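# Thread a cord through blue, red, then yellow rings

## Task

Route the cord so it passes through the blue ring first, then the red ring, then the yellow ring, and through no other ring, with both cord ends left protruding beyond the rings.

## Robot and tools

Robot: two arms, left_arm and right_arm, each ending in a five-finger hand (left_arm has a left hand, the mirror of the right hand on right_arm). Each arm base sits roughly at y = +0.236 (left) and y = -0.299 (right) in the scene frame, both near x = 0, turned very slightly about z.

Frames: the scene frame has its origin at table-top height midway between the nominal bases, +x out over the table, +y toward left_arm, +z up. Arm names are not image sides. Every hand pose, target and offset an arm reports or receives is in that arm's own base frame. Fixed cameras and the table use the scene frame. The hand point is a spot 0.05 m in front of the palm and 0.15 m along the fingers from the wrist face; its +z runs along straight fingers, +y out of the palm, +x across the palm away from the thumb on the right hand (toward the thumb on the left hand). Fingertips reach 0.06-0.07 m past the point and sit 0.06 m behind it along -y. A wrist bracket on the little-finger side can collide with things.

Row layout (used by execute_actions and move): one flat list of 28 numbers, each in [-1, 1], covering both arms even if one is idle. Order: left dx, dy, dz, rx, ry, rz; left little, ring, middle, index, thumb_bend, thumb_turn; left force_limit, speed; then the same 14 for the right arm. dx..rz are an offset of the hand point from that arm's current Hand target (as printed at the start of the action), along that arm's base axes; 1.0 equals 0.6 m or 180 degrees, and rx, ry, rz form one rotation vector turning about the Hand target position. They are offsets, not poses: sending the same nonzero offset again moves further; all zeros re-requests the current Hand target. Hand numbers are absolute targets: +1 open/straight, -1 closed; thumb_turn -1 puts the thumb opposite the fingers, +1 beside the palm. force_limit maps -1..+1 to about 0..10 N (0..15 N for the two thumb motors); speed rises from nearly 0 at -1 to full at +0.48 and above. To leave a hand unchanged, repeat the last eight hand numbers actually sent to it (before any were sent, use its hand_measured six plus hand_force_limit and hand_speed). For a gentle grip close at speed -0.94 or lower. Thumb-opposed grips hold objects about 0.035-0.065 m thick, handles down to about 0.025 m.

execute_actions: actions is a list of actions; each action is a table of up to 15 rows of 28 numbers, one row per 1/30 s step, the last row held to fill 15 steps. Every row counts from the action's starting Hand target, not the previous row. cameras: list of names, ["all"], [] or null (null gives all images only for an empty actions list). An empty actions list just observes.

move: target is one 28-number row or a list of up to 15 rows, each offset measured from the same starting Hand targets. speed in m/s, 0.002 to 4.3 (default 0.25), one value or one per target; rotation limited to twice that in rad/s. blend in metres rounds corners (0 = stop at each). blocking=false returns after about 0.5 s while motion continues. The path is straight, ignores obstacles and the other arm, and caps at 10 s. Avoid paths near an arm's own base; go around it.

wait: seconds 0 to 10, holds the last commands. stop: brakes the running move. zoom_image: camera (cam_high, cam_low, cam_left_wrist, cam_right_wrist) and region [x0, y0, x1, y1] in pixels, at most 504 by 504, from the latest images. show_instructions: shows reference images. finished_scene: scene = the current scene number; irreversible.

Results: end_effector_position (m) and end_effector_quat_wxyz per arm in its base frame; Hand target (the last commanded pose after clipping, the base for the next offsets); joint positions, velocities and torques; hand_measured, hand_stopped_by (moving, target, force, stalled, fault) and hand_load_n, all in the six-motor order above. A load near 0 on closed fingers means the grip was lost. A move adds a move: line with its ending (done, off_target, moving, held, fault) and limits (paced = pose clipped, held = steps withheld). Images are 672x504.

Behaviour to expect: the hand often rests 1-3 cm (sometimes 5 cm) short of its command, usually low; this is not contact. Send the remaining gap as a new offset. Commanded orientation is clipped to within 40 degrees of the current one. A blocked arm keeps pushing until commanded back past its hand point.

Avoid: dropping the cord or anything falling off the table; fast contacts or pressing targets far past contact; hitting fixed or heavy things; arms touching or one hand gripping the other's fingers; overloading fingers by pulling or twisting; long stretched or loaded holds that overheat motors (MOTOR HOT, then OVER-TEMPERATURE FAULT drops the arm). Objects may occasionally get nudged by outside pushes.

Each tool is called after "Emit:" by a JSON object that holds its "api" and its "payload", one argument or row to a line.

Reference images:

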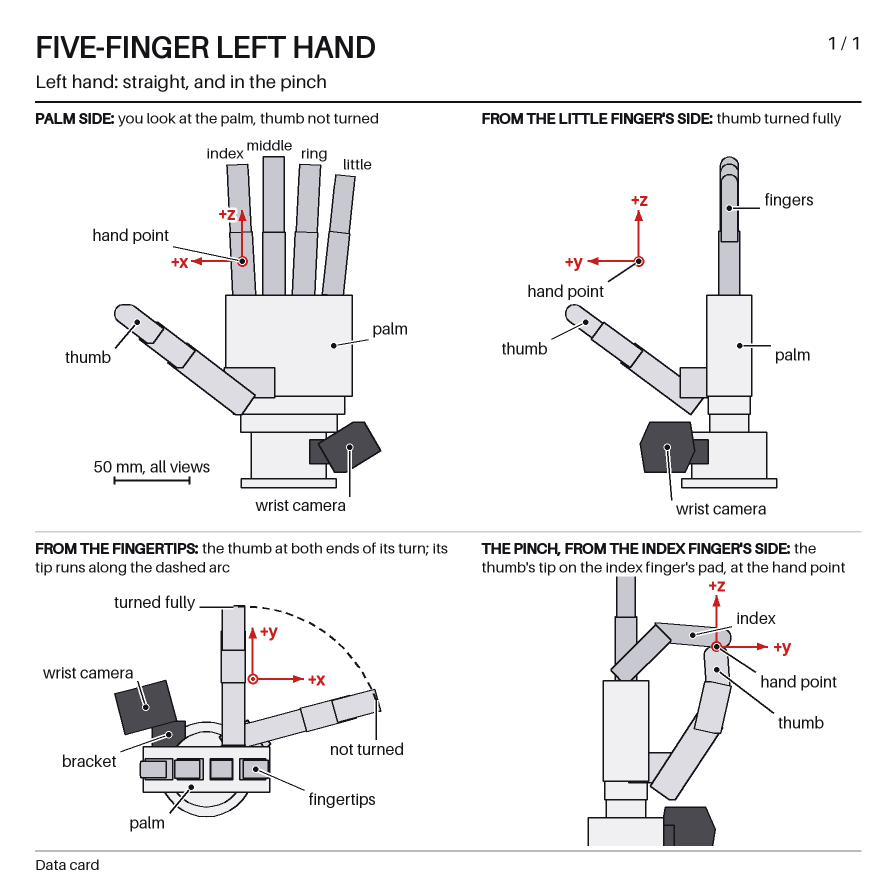

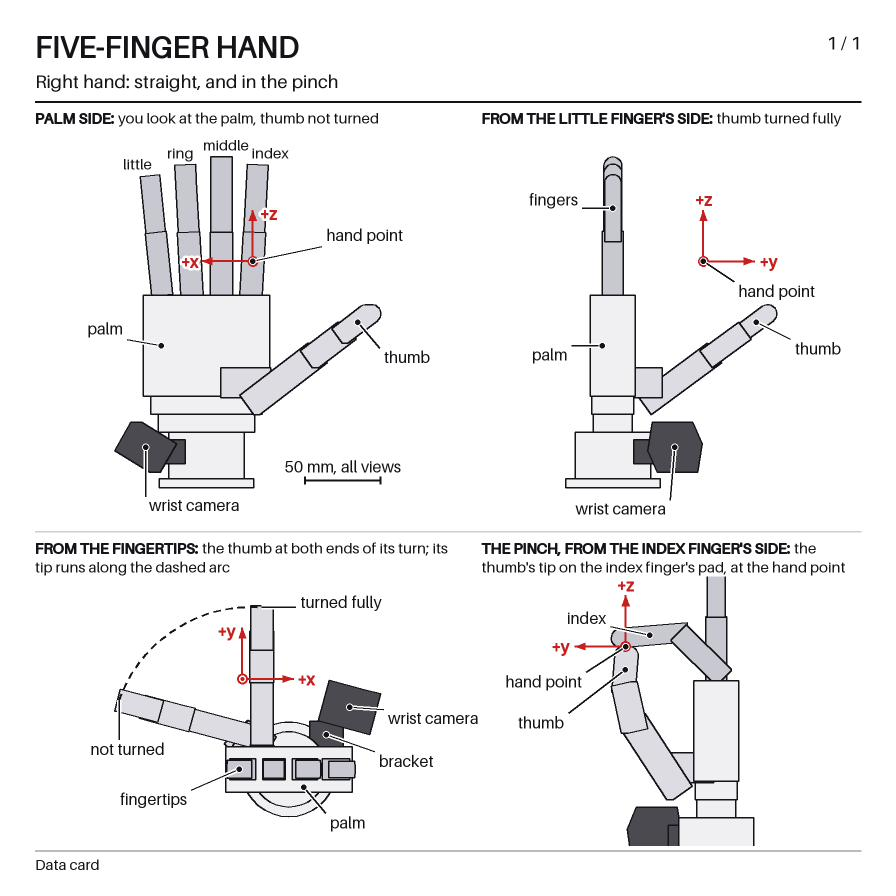

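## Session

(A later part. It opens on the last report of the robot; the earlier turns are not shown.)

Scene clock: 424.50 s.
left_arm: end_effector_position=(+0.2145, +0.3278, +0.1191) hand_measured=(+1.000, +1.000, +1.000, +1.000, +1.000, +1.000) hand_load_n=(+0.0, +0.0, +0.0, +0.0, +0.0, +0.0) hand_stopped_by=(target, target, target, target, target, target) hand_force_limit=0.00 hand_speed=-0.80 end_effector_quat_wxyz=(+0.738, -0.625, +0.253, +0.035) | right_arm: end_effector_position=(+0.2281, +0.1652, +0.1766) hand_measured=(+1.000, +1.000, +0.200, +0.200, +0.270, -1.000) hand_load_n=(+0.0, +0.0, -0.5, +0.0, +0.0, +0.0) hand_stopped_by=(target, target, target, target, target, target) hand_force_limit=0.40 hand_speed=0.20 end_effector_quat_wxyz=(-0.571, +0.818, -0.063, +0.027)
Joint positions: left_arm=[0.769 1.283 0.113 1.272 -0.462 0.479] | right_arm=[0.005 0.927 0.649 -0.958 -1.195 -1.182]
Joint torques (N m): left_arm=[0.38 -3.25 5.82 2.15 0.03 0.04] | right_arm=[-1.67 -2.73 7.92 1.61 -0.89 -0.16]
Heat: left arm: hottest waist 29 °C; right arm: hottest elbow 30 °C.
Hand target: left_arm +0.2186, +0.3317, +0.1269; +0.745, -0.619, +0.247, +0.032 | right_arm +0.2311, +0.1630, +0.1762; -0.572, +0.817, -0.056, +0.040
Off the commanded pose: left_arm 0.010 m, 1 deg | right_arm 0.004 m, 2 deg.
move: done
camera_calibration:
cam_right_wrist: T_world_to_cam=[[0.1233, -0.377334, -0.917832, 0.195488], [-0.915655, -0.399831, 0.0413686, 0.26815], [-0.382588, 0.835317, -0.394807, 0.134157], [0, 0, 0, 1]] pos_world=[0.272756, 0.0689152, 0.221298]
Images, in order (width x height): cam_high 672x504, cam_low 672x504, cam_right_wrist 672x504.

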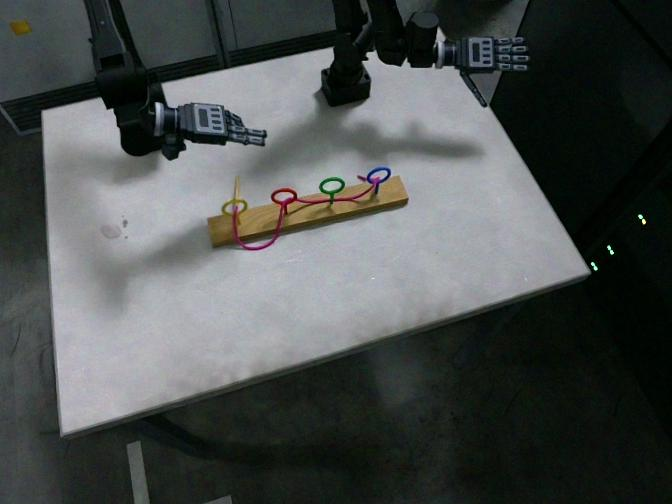

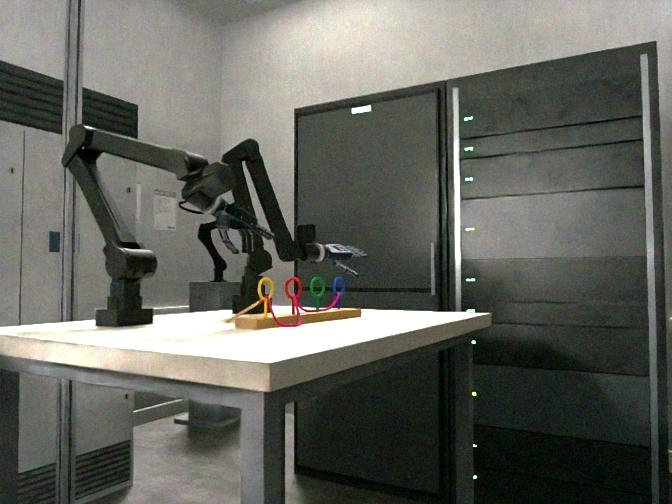

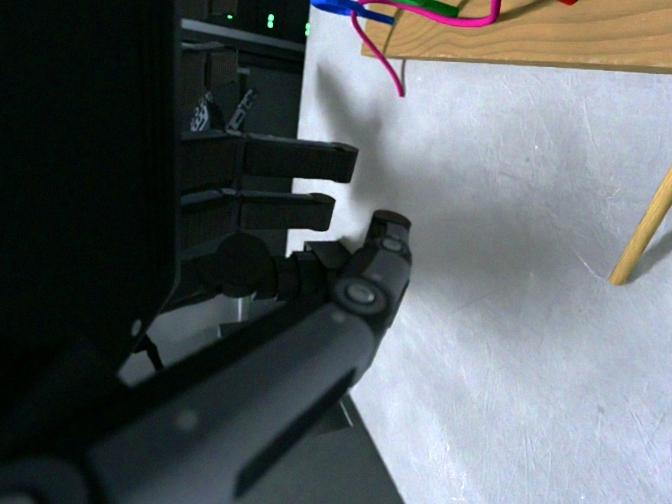

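Emit:
{"api": "move", "payload": {
  "target": [0,0,0,0,0,0,1,1,1,1,1,1,0,-0.8,-0.003,-0.01,-0.19,0,0,0,1,1,0.2,0.2,0.27,-1,0.4,0.2],
  "speed": 0.15,
  "cameras": ["cam_right_wrist","cam_low"]
}}

Scene clock: 428.90 s.
left_arm: end_effector_position=(+0.2145, +0.3278, +0.1191) hand_measured=(+1.000, +1.000, +1.000, +1.000, +1.000, +1.000) hand_load_n=(+0.0, +0.0, +0.0, +0.0, +0.0, -0.5) hand_stopped_by=(target, target, target, target, target, target) hand_force_limit=0.00 hand_speed=-0.80 end_effector_quat_wxyz=(+0.738, -0.625, +0.253, +0.035) | right_arm: end_effector_position=(+0.2273, +0.1591, +0.0644) hand_measured=(+1.000, +1.000, +0.200, +0.200, +0.270, -1.000) hand_load_n=(+0.0, +0.0, +0.0, +0.0, +0.0, +0.0) hand_stopped_by=(target, target, target, target, target, target) hand_force_limit=0.40 hand_speed=0.20 end_effector_quat_wxyz=(-0.571, +0.818, -0.059, +0.032)
Joint positions: left_arm=[0.769 1.283 0.113 1.272 -0.462 0.479] | right_arm=[-0.021 1.136 0.442 -0.594 -1.203 -1.252]
Joint torques (N m): left_arm=[0.03 -3.25 5.91 2.21 0.03 0.01] | right_arm=[-1.55 -2.84 6.12 1.46 -0.89 -0.13]
Heat: left arm: hottest waist 29 °C; right arm: hottest elbow 30 °C.
Hand target: left_arm +0.2186, +0.3317, +0.1269; +0.745, -0.619, +0.247, +0.032 | right_arm +0.2294, +0.1570, +0.0623; -0.572, +0.817, -0.056, +0.040
Off the commanded pose: left_arm 0.010 m, 1 deg | right_arm 0.004 m, 1 deg.
move: done
camera_calibration:
cam_right_wrist: T_world_to_cam=[[0.135663, -0.377125, -0.916172, 0.0873508], [-0.915856, -0.400443, 0.0292185, 0.270592], [-0.377894, 0.835118, -0.399718, 0.0939793], [0, 0, 0, 1]] pos_world=[0.271487, 0.062815, 0.109687]
Images, in order (width x height): cam_low 672x504, cam_right_wrist 672x504.

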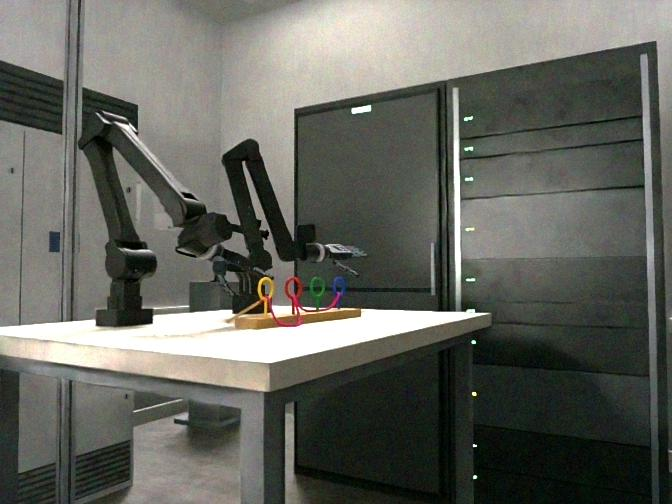

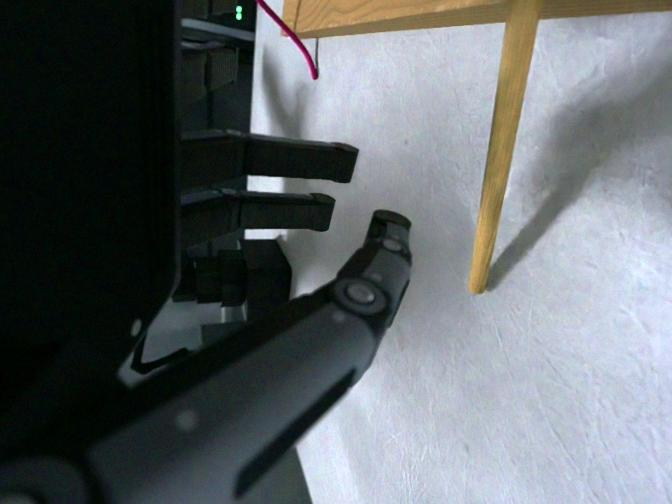

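Emit:
{"api": "move", "payload": {
  "target": [0,0,0,0,0,0,1,1,1,1,1,1,0,-0.8,-0.002,-0.011,-0.087,0,0,0,1,1,0.2,0.2,0.27,-1,0.4,0.2],
  "speed": 0.08,
  "cameras": ["cam_right_wrist"]
}}

Scene clock: 431.87 s.
left_arm: end_effector_position=(+0.2145, +0.3278, +0.1191) hand_measured=(+1.000, +1.000, +1.000, +1.000, +1.000, +1.000) hand_load_n=(+0.0, +0.0, -0.5, +0.0, +0.0, +0.0) hand_stopped_by=(target, target, target, target, target, target) hand_force_limit=0.00 hand_speed=-0.80 end_effector_quat_wxyz=(+0.738, -0.625, +0.253, +0.035) | right_arm: end_effector_position=(+0.2271, +0.1529, +0.0129) hand_measured=(+1.000, +1.000, +0.200, +0.200, +0.270, -1.000) hand_load_n=(+0.0, +0.0, +0.0, +0.0, -0.5, +0.0) hand_stopped_by=(target, target, target, target, target, target) hand_force_limit=0.40 hand_speed=0.20 end_effector_quat_wxyz=(-0.571, +0.818, -0.058, +0.033)
Joint positions: left_arm=[0.769 1.283 0.113 1.272 -0.462 0.479] | right_arm=[-0.047 1.32 0.39 -0.424 -1.21 -1.324]
Joint torques (N m): left_arm=[-0.03 -3.14 5.79 2.15 0.03 0.04] | right_arm=[-1.67 -3.49 4.48 1.4 -0.92 -0.16]
Heat: left arm: hottest waist 29 °C; right arm: hottest elbow 30 °C.
Hand target: left_arm +0.2186, +0.3317, +0.1269; +0.745, -0.619, +0.247, +0.032 | right_arm +0.2281, +0.1503, +0.0100; -0.572, +0.818, -0.056, +0.040
Off the commanded pose: left_arm 0.010 m, 1 deg | right_arm 0.004 m, 1 deg.
move: done
camera_calibration:
cam_right_wrist: T_world_to_cam=[[0.137828, -0.377219, -0.915811, 0.0373566], [-0.91566, -0.401021, 0.027374, 0.269428], [-0.377585, 0.834798, -0.400676, 0.0784905], [0, 0, 0, 1]] pos_world=[0.271192, 0.056614, 0.0582855]
Images, in order (width x height): cam_right_wrist 672x504.

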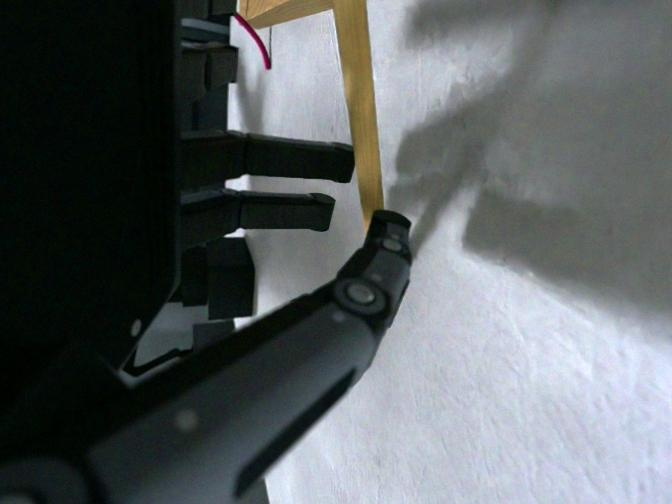

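Emit:
{"api": "execute_actions", "payload": {
  "actions": [
    [[0,0,0,0,0,0,1,1,1,1,1,1,0,-0.8,0,0,0,0,0,0,1,1,-0.1,-0.15,0.27,-1,-0.2,-0.6]],
    [[0,0,0,0,0,0,1,1,1,1,1,1,0,-0.8,0,0,0.0,0,0,0,1,1,-0.1,-0.15,0.27,-1,-0.2,-0.6]]
  ],
  "cameras": ["cam_right_wrist"]
}}

Scene clock: 433.63 s.
left_arm: end_effector_position=(+0.2145, +0.3278, +0.1191) hand_measured=(+1.000, +1.000, +1.000, +1.000, +1.000, +1.000) hand_load_n=(+0.0, +0.0, +0.0, +0.0, +0.0, -0.5) hand_stopped_by=(target, target, target, target, target, target) hand_force_limit=0.00 hand_speed=-0.80 end_effector_quat_wxyz=(+0.738, -0.625, +0.253, +0.035) | right_arm: end_effector_position=(+0.2271, +0.1529, +0.0129) hand_measured=(+1.000, +1.000, -0.100, -0.150, +0.270, -1.000) hand_load_n=(+0.0, +0.0, +0.0, +0.0, +0.0, +0.0) hand_stopped_by=(target, target, target, target, target, target) hand_force_limit=-0.20 hand_speed=-0.60 end_effector_quat_wxyz=(-0.572, +0.818, -0.058, +0.033)
Joint positions: left_arm=[0.769 1.283 0.113 1.272 -0.462 0.479] | right_arm=[-0.047 1.32 0.39 -0.424 -1.21 -1.325]
Joint torques (N m): left_arm=[-0.03 -3.19 5.89 2.25 0.04 0.04] | right_arm=[-1.73 -3.66 4.45 1.39 -0.9 -0.16]
Heat: left arm: hottest waist 29 °C; right arm: hottest elbow 30 °C.
Hand target: left_arm +0.2186, +0.3317, +0.1269; +0.745, -0.619, +0.247, +0.032 | right_arm +0.2281, +0.1503, +0.0100; -0.572, +0.818, -0.056, +0.040
Off the commanded pose: left_arm 0.010 m, 1 deg | right_arm 0.004 m, 1 deg.
Step readings (end_effector_position of left_arm | right_arm):
0: (+0.2145, +0.3278, +0.1191) | (+0.2271, +0.1529, +0.0129)
1: (+0.2145, +0.3278, +0.1191) | (+0.2271, +0.1529, +0.0130)
2: (+0.2145, +0.3278, +0.1191) | (+0.2271, +0.1529, +0.0130)
4: (+0.2145, +0.3278, +0.1191) | (+0.2271, +0.1529, +0.0130)
8: (+0.2145, +0.3278, +0.1191) | (+0.2271, +0.1529, +0.0129)
15: (+0.2145, +0.3278, +0.1191) | (+0.2271, +0.1529, +0.0129)
16: (+0.2145, +0.3278, +0.1191) | (+0.2271, +0.1529, +0.0129)
17: (+0.2145, +0.3278, +0.1191) | (+0.2271, +0.1529, +0.0129)
19: (+0.2145, +0.3278, +0.1191) | (+0.2271, +0.1529, +0.0129)
23: (+0.2145, +0.3278, +0.1191) | (+0.2271, +0.1529, +0.0129)
30: (+0.2145, +0.3278, +0.1191) | (+0.2271, +0.1529, +0.0129)
camera_calibration:
cam_right_wrist: T_world_to_cam=[[0.138999, -0.376922, -0.915756, 0.0370556], [-0.915516, -0.401424, 0.0262617, 0.269519], [-0.377505, 0.834739, -0.400875, 0.0784006], [0, 0, 0, 1]] pos_world=[0.271195, 0.0567143, 0.0582847]
Images, in order (width x height): cam_right_wrist 672x504.

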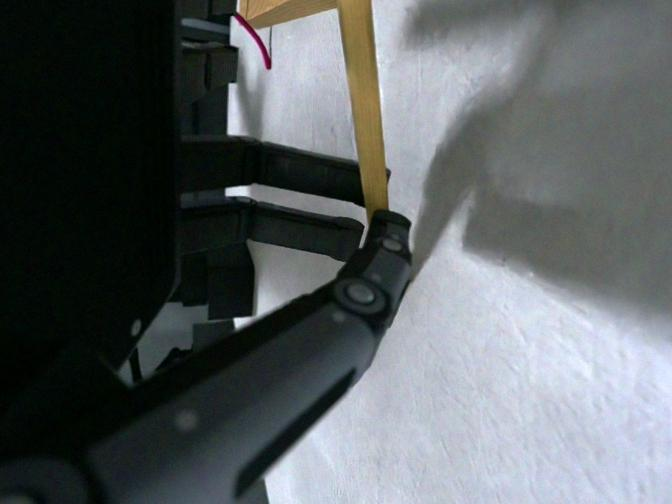

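Emit:
{"api": "execute_actions", "payload": {
  "actions": [
    [[0,0,0,0,0,0,1,1,1,1,1,1,0,-0.8,0,0,0,0,0,0,1,1,-0.3,-0.35,0.27,-1,0.1,-0.6]],
    [[0,0,0,0,0,0,1,1,1,1,1,1,0,-0.8,0,0,0.0,0,0,0,1,1,-0.3,-0.35,0.27,-1,0.1,-0.6]]
  ],
  "cameras": ["cam_right_wrist"]
}}

Scene clock: 436.03 s.
left_arm: end_effector_position=(+0.2145, +0.3278, +0.1191) hand_measured=(+1.000, +1.000, +1.000, +1.000, +1.000, +1.000) hand_load_n=(+0.0, +0.0, +0.0, +0.0, +0.0, +0.0) hand_stopped_by=(target, target, target, target, target, target) hand_force_limit=0.00 hand_speed=-0.80 end_effector_quat_wxyz=(+0.738, -0.625, +0.253, +0.035) | right_arm: end_effector_position=(+0.2271, +0.1529, +0.0129) hand_measured=(+1.000, +1.000, -0.202, -0.348, +0.272, -1.000) hand_load_n=(+0.0, +0.0, +7.5, +5.0, +6.5, -0.5) hand_stopped_by=(target, target, force, target, target, target) hand_force_limit=0.10 hand_speed=-0.60 end_effector_quat_wxyz=(-0.572, +0.818, -0.058, +0.033)
Joint positions: left_arm=[0.769 1.283 0.113 1.272 -0.462 0.479] | right_arm=[-0.047 1.32 0.39 -0.424 -1.21 -1.325]
Joint torques (N m): left_arm=[0.26 -3.49 5.83 2.28 0.03 0.04] | right_arm=[-1.73 -3.6 4.51 1.42 -0.89 -0.16]
Heat: left arm: hottest waist 29 °C; right arm: hottest elbow 29 °C.
Hand target: left_arm +0.2186, +0.3317, +0.1269; +0.745, -0.619, +0.247, +0.032 | right_arm +0.2281, +0.1503, +0.0100; -0.572, +0.818, -0.056, +0.040
Off the commanded pose: left_arm 0.010 m, 1 deg | right_arm 0.004 m, 1 deg.
Step readings (end_effector_position of left_arm | right_arm):
0: (+0.2145, +0.3278, +0.1191) | (+0.2271, +0.1529, +0.0129)
1: (+0.2145, +0.3278, +0.1191) | (+0.2271, +0.1529, +0.0129)
2: (+0.2145, +0.3278, +0.1191) | (+0.2271, +0.1529, +0.0129)
4: (+0.2145, +0.3278, +0.1191) | (+0.2271, +0.1529, +0.0129)
8: (+0.2145, +0.3278, +0.1191) | (+0.2271, +0.1529, +0.0129)
15: (+0.2145, +0.3278, +0.1191) | (+0.2271, +0.1529, +0.0129)
16: (+0.2145, +0.3278, +0.1191) | (+0.2271, +0.1529, +0.0129)
17: (+0.2145, +0.3278, +0.1191) | (+0.2271, +0.1529, +0.0129)
19: (+0.2145, +0.3278, +0.1191) | (+0.2271, +0.1529, +0.0129)
23: (+0.2145, +0.3278, +0.1191) | (+0.2271, +0.1529, +0.0129)
30: (+0.2145, +0.3278, +0.1191) | (+0.2271, +0.1529, +0.0129)
camera_calibration:
cam_right_wrist: T_world_to_cam=[[0.138999, -0.376922, -0.915756, 0.0370556], [-0.915516, -0.401424, 0.0262617, 0.269519], [-0.377505, 0.834739, -0.400875, 0.0784006], [0, 0, 0, 1]] pos_world=[0.271195, 0.0567143, 0.0582847]
Images, in order (width x height): cam_right_wrist 672x504.

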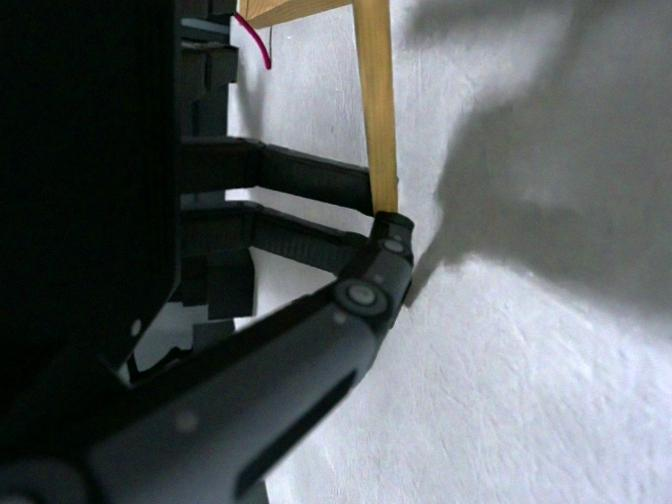

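Emit:
{"api": "move", "payload": {
  "target": [0,0,0,0,0,0,1,1,1,1,1,1,0,-0.8,-0.1,0.012,0.02,0,0,0,1,1,-0.3,-0.35,0.27,-1,0.1,-0.6],
  "speed": 0.08,
  "cameras": ["cam_right_wrist","cam_low","cam_high"]
}}

Emit:
{"api": "zoom_image", "payload": {
  "camera": "cam_low",
  "region": [200, 260, 360, 340]
}}

Emit:
{"api": "zoom_image", "payload": {
  "camera": "cam_high",
  "region": [190, 130, 310, 260]
}}

Scene clock: 439.10 s.
left_arm: end_effector_position=(+0.2145, +0.3278, +0.1191) hand_measured=(+1.000, +1.000, +1.000, +1.000, +1.000, +1.000) hand_load_n=(+0.0, +0.0, +0.0, -0.5, +0.0, +0.0) hand_stopped_by=(target, target, target, target, target, target) hand_force_limit=0.00 hand_speed=-0.80 end_effector_quat_wxyz=(+0.738, -0.625, +0.253, +0.035) | right_arm: end_effector_position=(+0.1749, +0.1559, +0.0233) hand_measured=(+1.000, +1.000, -0.202, -0.348, +0.272, -1.000) hand_load_n=(+0.0, +0.0, +7.5, +5.5, +6.5, +0.0) hand_stopped_by=(target, target, force, target, target, target) hand_force_limit=0.10 hand_speed=-0.60 end_effector_quat_wxyz=(-0.572, +0.817, -0.050, +0.052)
Joint positions: left_arm=[0.769 1.283 0.113 1.272 -0.462 0.479] | right_arm=[-0.045 1.055 0.248 -0.478 -1.209 -1.296]
Joint torques (N m): left_arm=[0.5 -3.66 5.87 2.22 0.04 0.04] | right_arm=[-0.26 -1.03 5.48 0.46 -0.74 0.12]
Heat: left arm: hottest waist 29 °C; right arm: hottest elbow 29 °C.
Hand target: left_arm +0.2186, +0.3317, +0.1269; +0.745, -0.619, +0.247, +0.032 | right_arm +0.1680, +0.1575, +0.0220; -0.572, +0.818, -0.056, +0.040
Off the commanded pose: left_arm 0.010 m, 1 deg | right_arm 0.007 m, 2 deg.
move: done
camera_calibration:
cam_right_wrist: T_world_to_cam=[[0.172768, -0.37871, -0.909247, 0.0491351], [-0.919464, -0.39302, -0.0110127, 0.222836], [-0.353182, 0.837922, -0.416112, 0.0560518], [0, 0, 0, 1]] pos_world=[0.216198, 0.0592202, 0.0704538]
Images, in order (width x height): cam_high 672x504, cam_low 672x504, cam_right_wrist 672x504.

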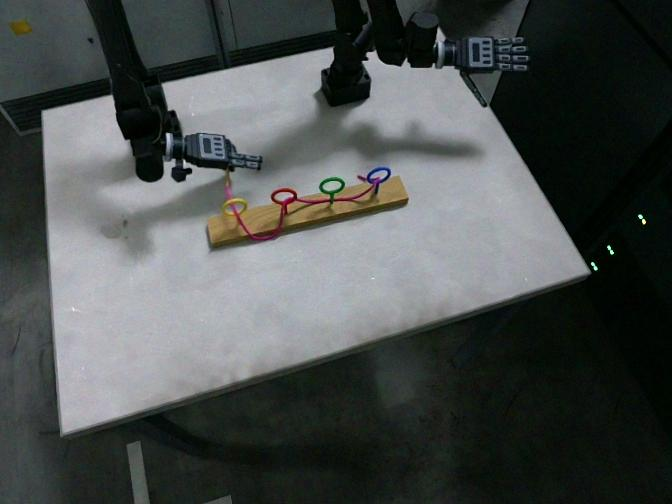

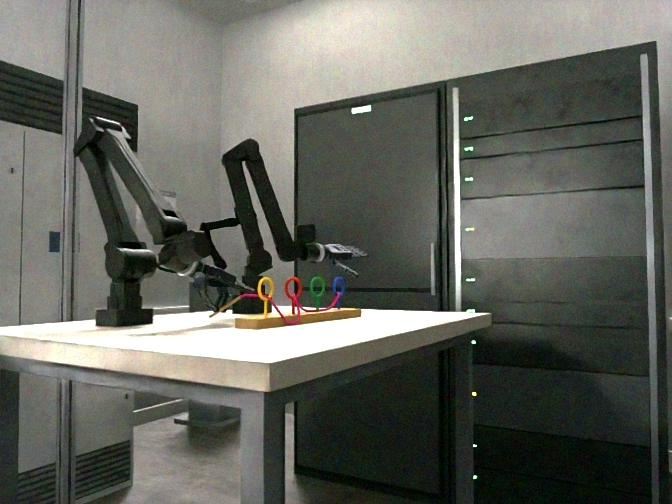

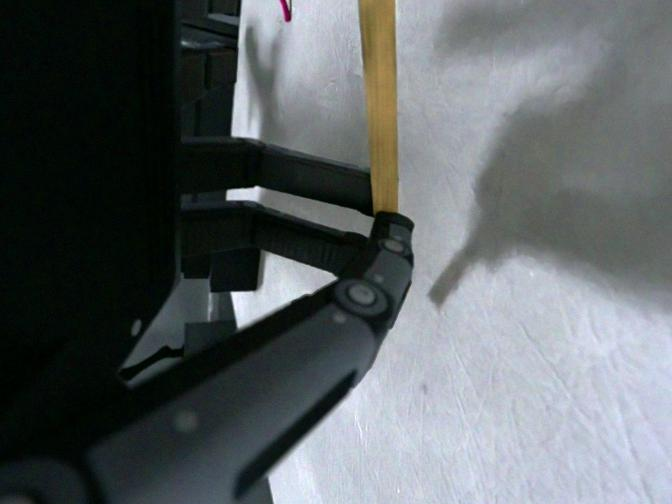

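Scaled by 3.150 from the camera's 672x504 image, which has a finer 960x720 frame.

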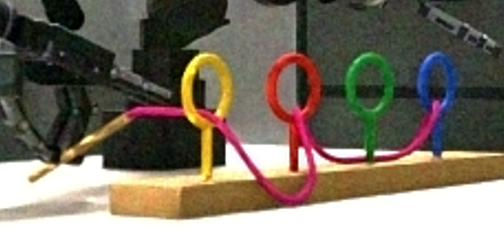

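Scaled by 3.877 from the camera's 672x504 image, which has a finer 960x720 frame.

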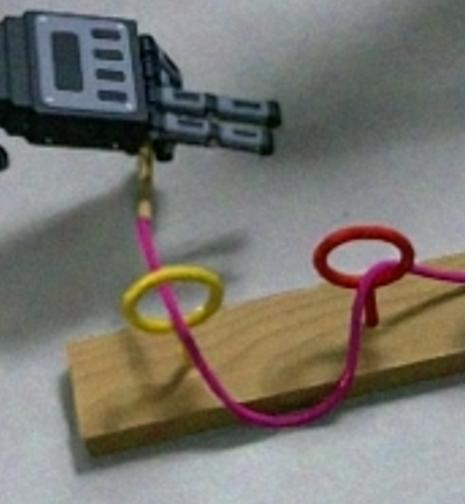

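Emit:
{"api": "move", "payload": {
  "target": [
    [0,0,0,0,0,0,1,1,1,1,1,1,0,-0.8,0.0,0.0,-0.028,0,0,0,1,1,-0.3,-0.35,0.27,-1,0.1,-0.6]
  ],
  "speed": 0.06,
  "cameras": []
}}

Emit:
{"api": "execute_actions", "payload": {
  "actions": [
    [[0,0,0,0,0,0,1,1,1,1,1,1,0,-0.8,0,0,0,0,0,0,1,1,-0.1,-0.2,0.27,-1,0.1,-0.9]],
    [[0,0,0,0,0,0,1,1,1,1,1,1,0,-0.8,0,0,0,0,0,0,1,1,0.1,0.1,0.27,-1,0.1,-0.8]],
    [[0,0,0,0,0,0,1,1,1,1,1,1,0,-0.8,0,0,0,0,0,0,1,1,0.3,0.3,0.27,-1,0.1,-0.3]]
  ],
  "cameras": ["cam_right_wrist","cam_low"]
}}

Emit:
{"api": "zoom_image", "payload": {
  "camera": "cam_low",
  "region": [200, 260, 360, 340]
}}

Scene clock: 441.23 s.
left_arm: end_effector_position=(+0.2145, +0.3278, +0.1191) hand_measured=(+1.000, +1.000, +1.000, +1.000, +1.000, +1.000) hand_load_n=(+0.0, +0.0, +0.0, +0.0, +0.0, +0.0) hand_stopped_by=(target, target, target, target, target, target) hand_force_limit=0.00 hand_speed=-0.80 end_effector_quat_wxyz=(+0.738, -0.625, +0.253, +0.035) | right_arm: end_effector_position=(+0.1720, +0.1560, +0.0083) hand_measured=(+1.000, +1.000, -0.202, -0.348, +0.272, -1.000) hand_load_n=(+0.0, +0.0, +8.0, +5.5, +6.0, +0.0) hand_stopped_by=(target, target, force, target, target, target) hand_force_limit=0.10 hand_speed=-0.60 end_effector_quat_wxyz=(-0.572, +0.817, -0.055, +0.045)
Joint positions: left_arm=[0.769 1.283 0.113 1.272 -0.462 0.479] | right_arm=[-0.045 1.128 0.229 -0.402 -1.209 -1.296]
Joint torques (N m): left_arm=[0.26 -3.55 5.85 2.17 0.03 0.02] | right_arm=[-0.26 -0.56 4.64 1.43 -0.75 0.09]
Heat: left arm: hottest waist 29 °C; right arm: hottest elbow 29 °C.
Hand target: left_arm +0.2186, +0.3317, +0.1269; +0.745, -0.619, +0.247, +0.032 | right_arm +0.1682, +0.1575, +0.0053; -0.572, +0.818, -0.056, +0.040
Off the commanded pose: left_arm 0.010 m, 1 deg | right_arm 0.005 m, 1 deg.
move: done
No camera images: "cameras" was empty.

Scene clock: 442.93 s.
left_arm: end_effector_position=(+0.2145, +0.3278, +0.1191) hand_measured=(+1.000, +1.000, +1.000, +1.000, +1.000, +1.000) hand_load_n=(+0.0, +0.0, +0.0, +0.0, +0.0, +0.0) hand_stopped_by=(target, target, target, target, target, target) hand_force_limit=0.00 hand_speed=-0.80 end_effector_quat_wxyz=(+0.738, -0.625, +0.253, +0.035) | right_arm: end_effector_position=(+0.1721, +0.1560, +0.0083) hand_measured=(+1.000, +1.000, +0.300, +0.300, +0.270, -1.000) hand_load_n=(+0.0, -0.5, +0.0, +0.0, +0.0, +0.0) hand_stopped_by=(target, target, target, target, target, target) hand_force_limit=0.10 hand_speed=-0.30 end_effector_quat_wxyz=(-0.572, +0.817, -0.055, +0.046)
Joint positions: left_arm=[0.769 1.283 0.113 1.272 -0.462 0.479] | right_arm=[-0.045 1.128 0.229 -0.401 -1.209 -1.296]
Joint torques (N m): left_arm=[0.15 -3.49 5.78 2.18 0 0.04] | right_arm=[-0.21 -0.67 4.63 1.5 -0.74 0.09]
Heat: left arm: hottest waist 29 °C; right arm: hottest elbow 29 °C.
Hand target: left_arm +0.2186, +0.3317, +0.1269; +0.745, -0.619, +0.247, +0.032 | right_arm +0.1681, +0.1575, +0.0053; -0.572, +0.818, -0.057, +0.040
Off the commanded pose: left_arm 0.010 m, 1 deg | right_arm 0.005 m, 1 deg.
Step readings (end_effector_position of left_arm | right_arm):
0: (+0.2145, +0.3278, +0.1191) | (+0.1720, +0.1560, +0.0083)
1: (+0.2145, +0.3278, +0.1191) | (+0.1720, +0.1560, +0.0083)
2: (+0.2145, +0.3278, +0.1191) | (+0.1720, +0.1560, +0.0083)
4: (+0.2145, +0.3278, +0.1191) | (+0.1720, +0.1560, +0.0083)
8: (+0.2145, +0.3278, +0.1191) | (+0.1721, +0.1560, +0.0083)
15: (+0.2145, +0.3278, +0.1191) | (+0.1721, +0.1560, +0.0083)
16: (+0.2145, +0.3278, +0.1191) | (+0.1721, +0.1560, +0.0083)
17: (+0.2145, +0.3278, +0.1191) | (+0.1721, +0.1560, +0.0083)
19: (+0.2145, +0.3278, +0.1191) | (+0.1721, +0.1560, +0.0083)
23: (+0.2145, +0.3278, +0.1191) | (+0.1721, +0.1560, +0.0083)
30: (+0.2145, +0.3278, +0.1191) | (+0.1721, +0.1560, +0.0083)
31: (+0.2145, +0.3278, +0.1191) | (+0.1721, +0.1560, +0.0083)
32: (+0.2145, +0.3278, +0.1191) | (+0.1721, +0.1560, +0.0083)
34: (+0.2145, +0.3278, +0.1191) | (+0.1721, +0.1560, +0.0083)
38: (+0.2145, +0.3278, +0.1191) | (+0.1721, +0.1560, +0.0083)
45: (+0.2145, +0.3278, +0.1191) | (+0.1721, +0.1560, +0.0083)
camera_calibration:
cam_right_wrist: T_world_to_cam=[[0.157859, -0.378013, -0.912243, 0.0384707], [-0.919593, -0.392855, 0.00365974, 0.220135], [-0.359763, 0.838315, -0.409633, 0.0497443], [0, 0, 0, 1]] pos_world=[0.214258, 0.0593223, 0.0546659]
Images, in order (width x height): cam_low 672x504, cam_right_wrist 672x504.

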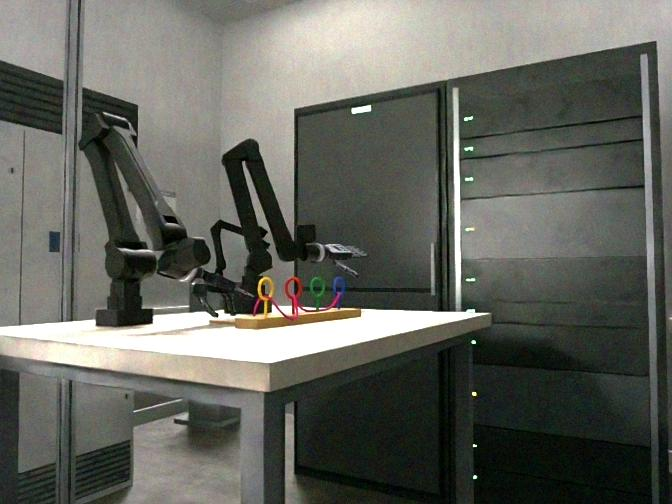

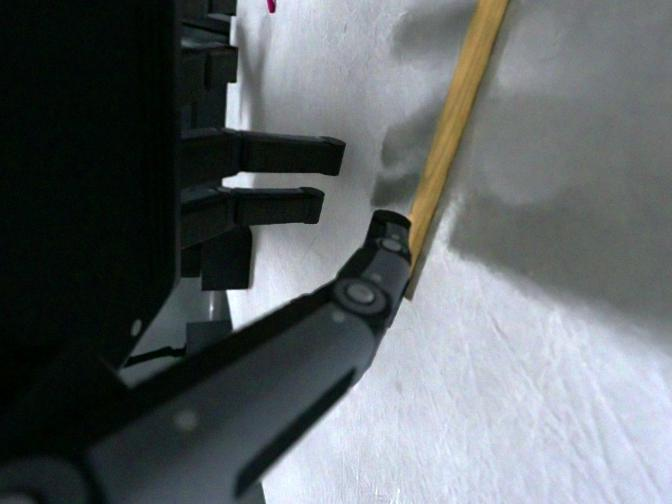

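Scaled by 3.150 from the camera's 672x504 image, which has a finer 960x720 frame.

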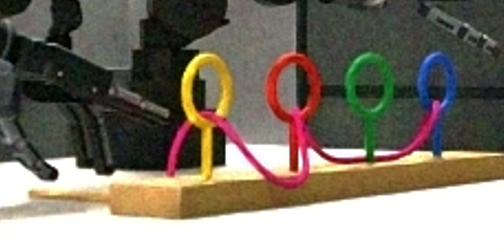

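Emit:
{"api": "move", "payload": {
  "target": [
    [0,0,0,0,0,0,1,1,1,1,1,1,0,-0.8,0.0,0.0,0.25,0,0,0,1,1,0.3,0.3,0.27,-1,0.1,-0.3]
  ],
  "speed": 0.15,
  "cameras": ["cam_right_wrist","cam_low","cam_high"]
}}

Emit:
{"api": "zoom_image", "payload": {
  "camera": "cam_low",
  "region": [200, 260, 360, 340]
}}

Emit:
{"api": "zoom_image", "payload": {
  "camera": "cam_high",
  "region": [190, 130, 430, 270]
}}

Scene clock: 445.43 s.
left_arm: end_effector_position=(+0.2145, +0.3278, +0.1191) hand_measured=(+1.000, +1.000, +1.000, +1.000, +1.000, +1.000) hand_load_n=(+0.0, +0.0, +0.0, -0.5, +0.0, +0.0) hand_stopped_by=(target, target, target, target, target, target) hand_force_limit=0.00 hand_speed=-0.80 end_effector_quat_wxyz=(+0.738, -0.625, +0.253, +0.035) | right_arm: end_effector_position=(+0.1554, +0.1595, +0.1389) hand_measured=(+1.000, +1.000, +0.300, +0.300, +0.270, -1.000) hand_load_n=(+0.0, +0.0, +0.0, -0.5, +0.0, +0.0) hand_stopped_by=(target, target, target, target, target, target) hand_force_limit=0.10 hand_speed=-0.30 end_effector_quat_wxyz=(-0.571, +0.818, -0.069, +0.022)
Joint positions: left_arm=[0.769 1.283 0.113 1.272 -0.462 0.479] | right_arm=[-0.027 0.72 0.46 -1.062 -1.204 -1.259]
Joint torques (N m): left_arm=[0.21 -3.08 5.78 2.21 0.01 0.05] | right_arm=[-1.49 1.2 12.19 0.44 -0.9 -0.14]
Heat: left arm: hottest waist 29 °C; right arm: hottest elbow 29 °C.
Hand target: left_arm +0.2186, +0.3317, +0.1269; +0.745, -0.619, +0.247, +0.032 | right_arm +0.1681, +0.1575, +0.1553; -0.572, +0.817, -0.056, +0.040
Off the commanded pose: left_arm 0.010 m, 1 deg | right_arm 0.021 m, 3 deg.
move: off_target (right_arm)
camera_calibration:
cam_right_wrist: T_world_to_cam=[[0.108586, -0.376862, -0.919883, 0.170152], [-0.916273, -0.39684, 0.0544196, 0.198702], [-0.385555, 0.836955, -0.3884, 0.0955324], [0, 0, 0, 1]] pos_world=[0.200422, 0.0630203, 0.182811]
Images, in order (width x height): cam_high 672x504, cam_low 672x504, cam_right_wrist 672x504.

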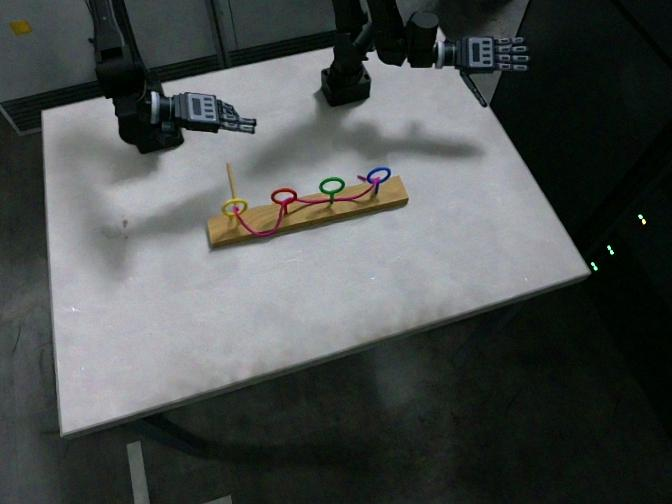

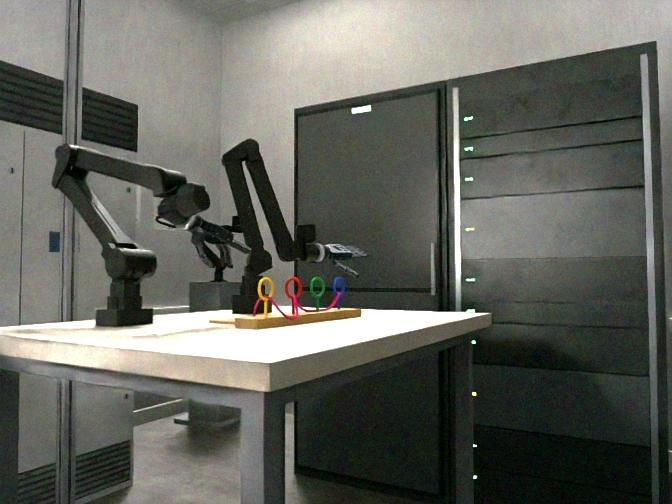

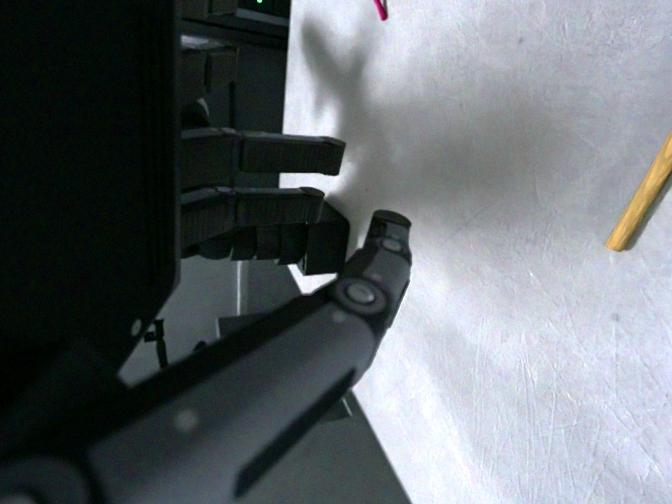

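Scaled by 3.150 from the camera's 672x504 image, which has a finer 960x720 frame.

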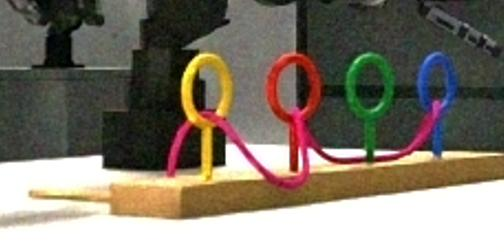

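Scaled by 2.100 from the camera's 672x504 image, which has a finer 960x720 frame.

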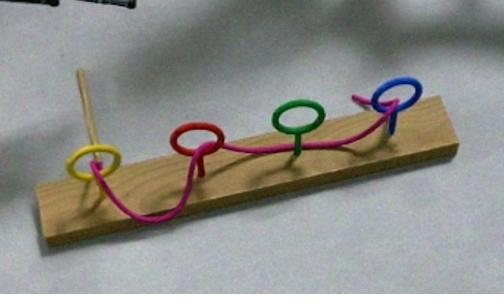

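Emit:
{"api": "zoom_image", "payload": {
  "camera": "cam_high",
  "region": [255, 170, 345, 225]
}}

Emit:
{"api": "zoom_image", "payload": {
  "camera": "cam_low",
  "region": [250, 265, 360, 330]
}}

Emit:
{"api": "zoom_image", "payload": {
  "camera": "cam_high",
  "region": [335, 150, 405, 205]
}}

Scaled by 5.600 from the camera's 672x504 image, which has a finer 960x720 frame.

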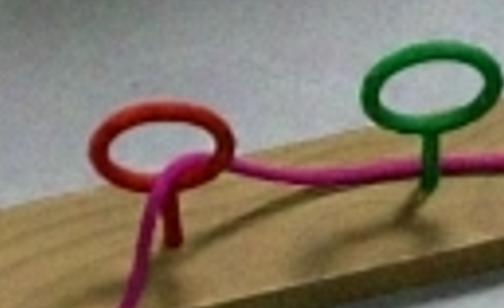

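Scaled by 4.582 from the camera's 672x504 image, which has a finer 960x720 frame.

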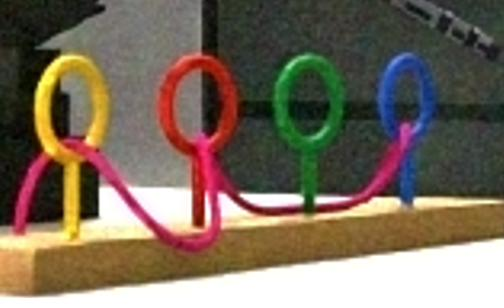

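Scaled by 7.200 from the camera's 672x504 image, which has a finer 960x720 frame.

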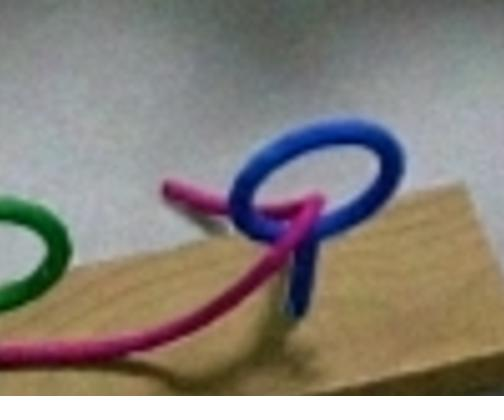

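Emit:
{"api": "finished_scene", "payload": {
  "scene": 1
}}

The scene is finished: the task was done.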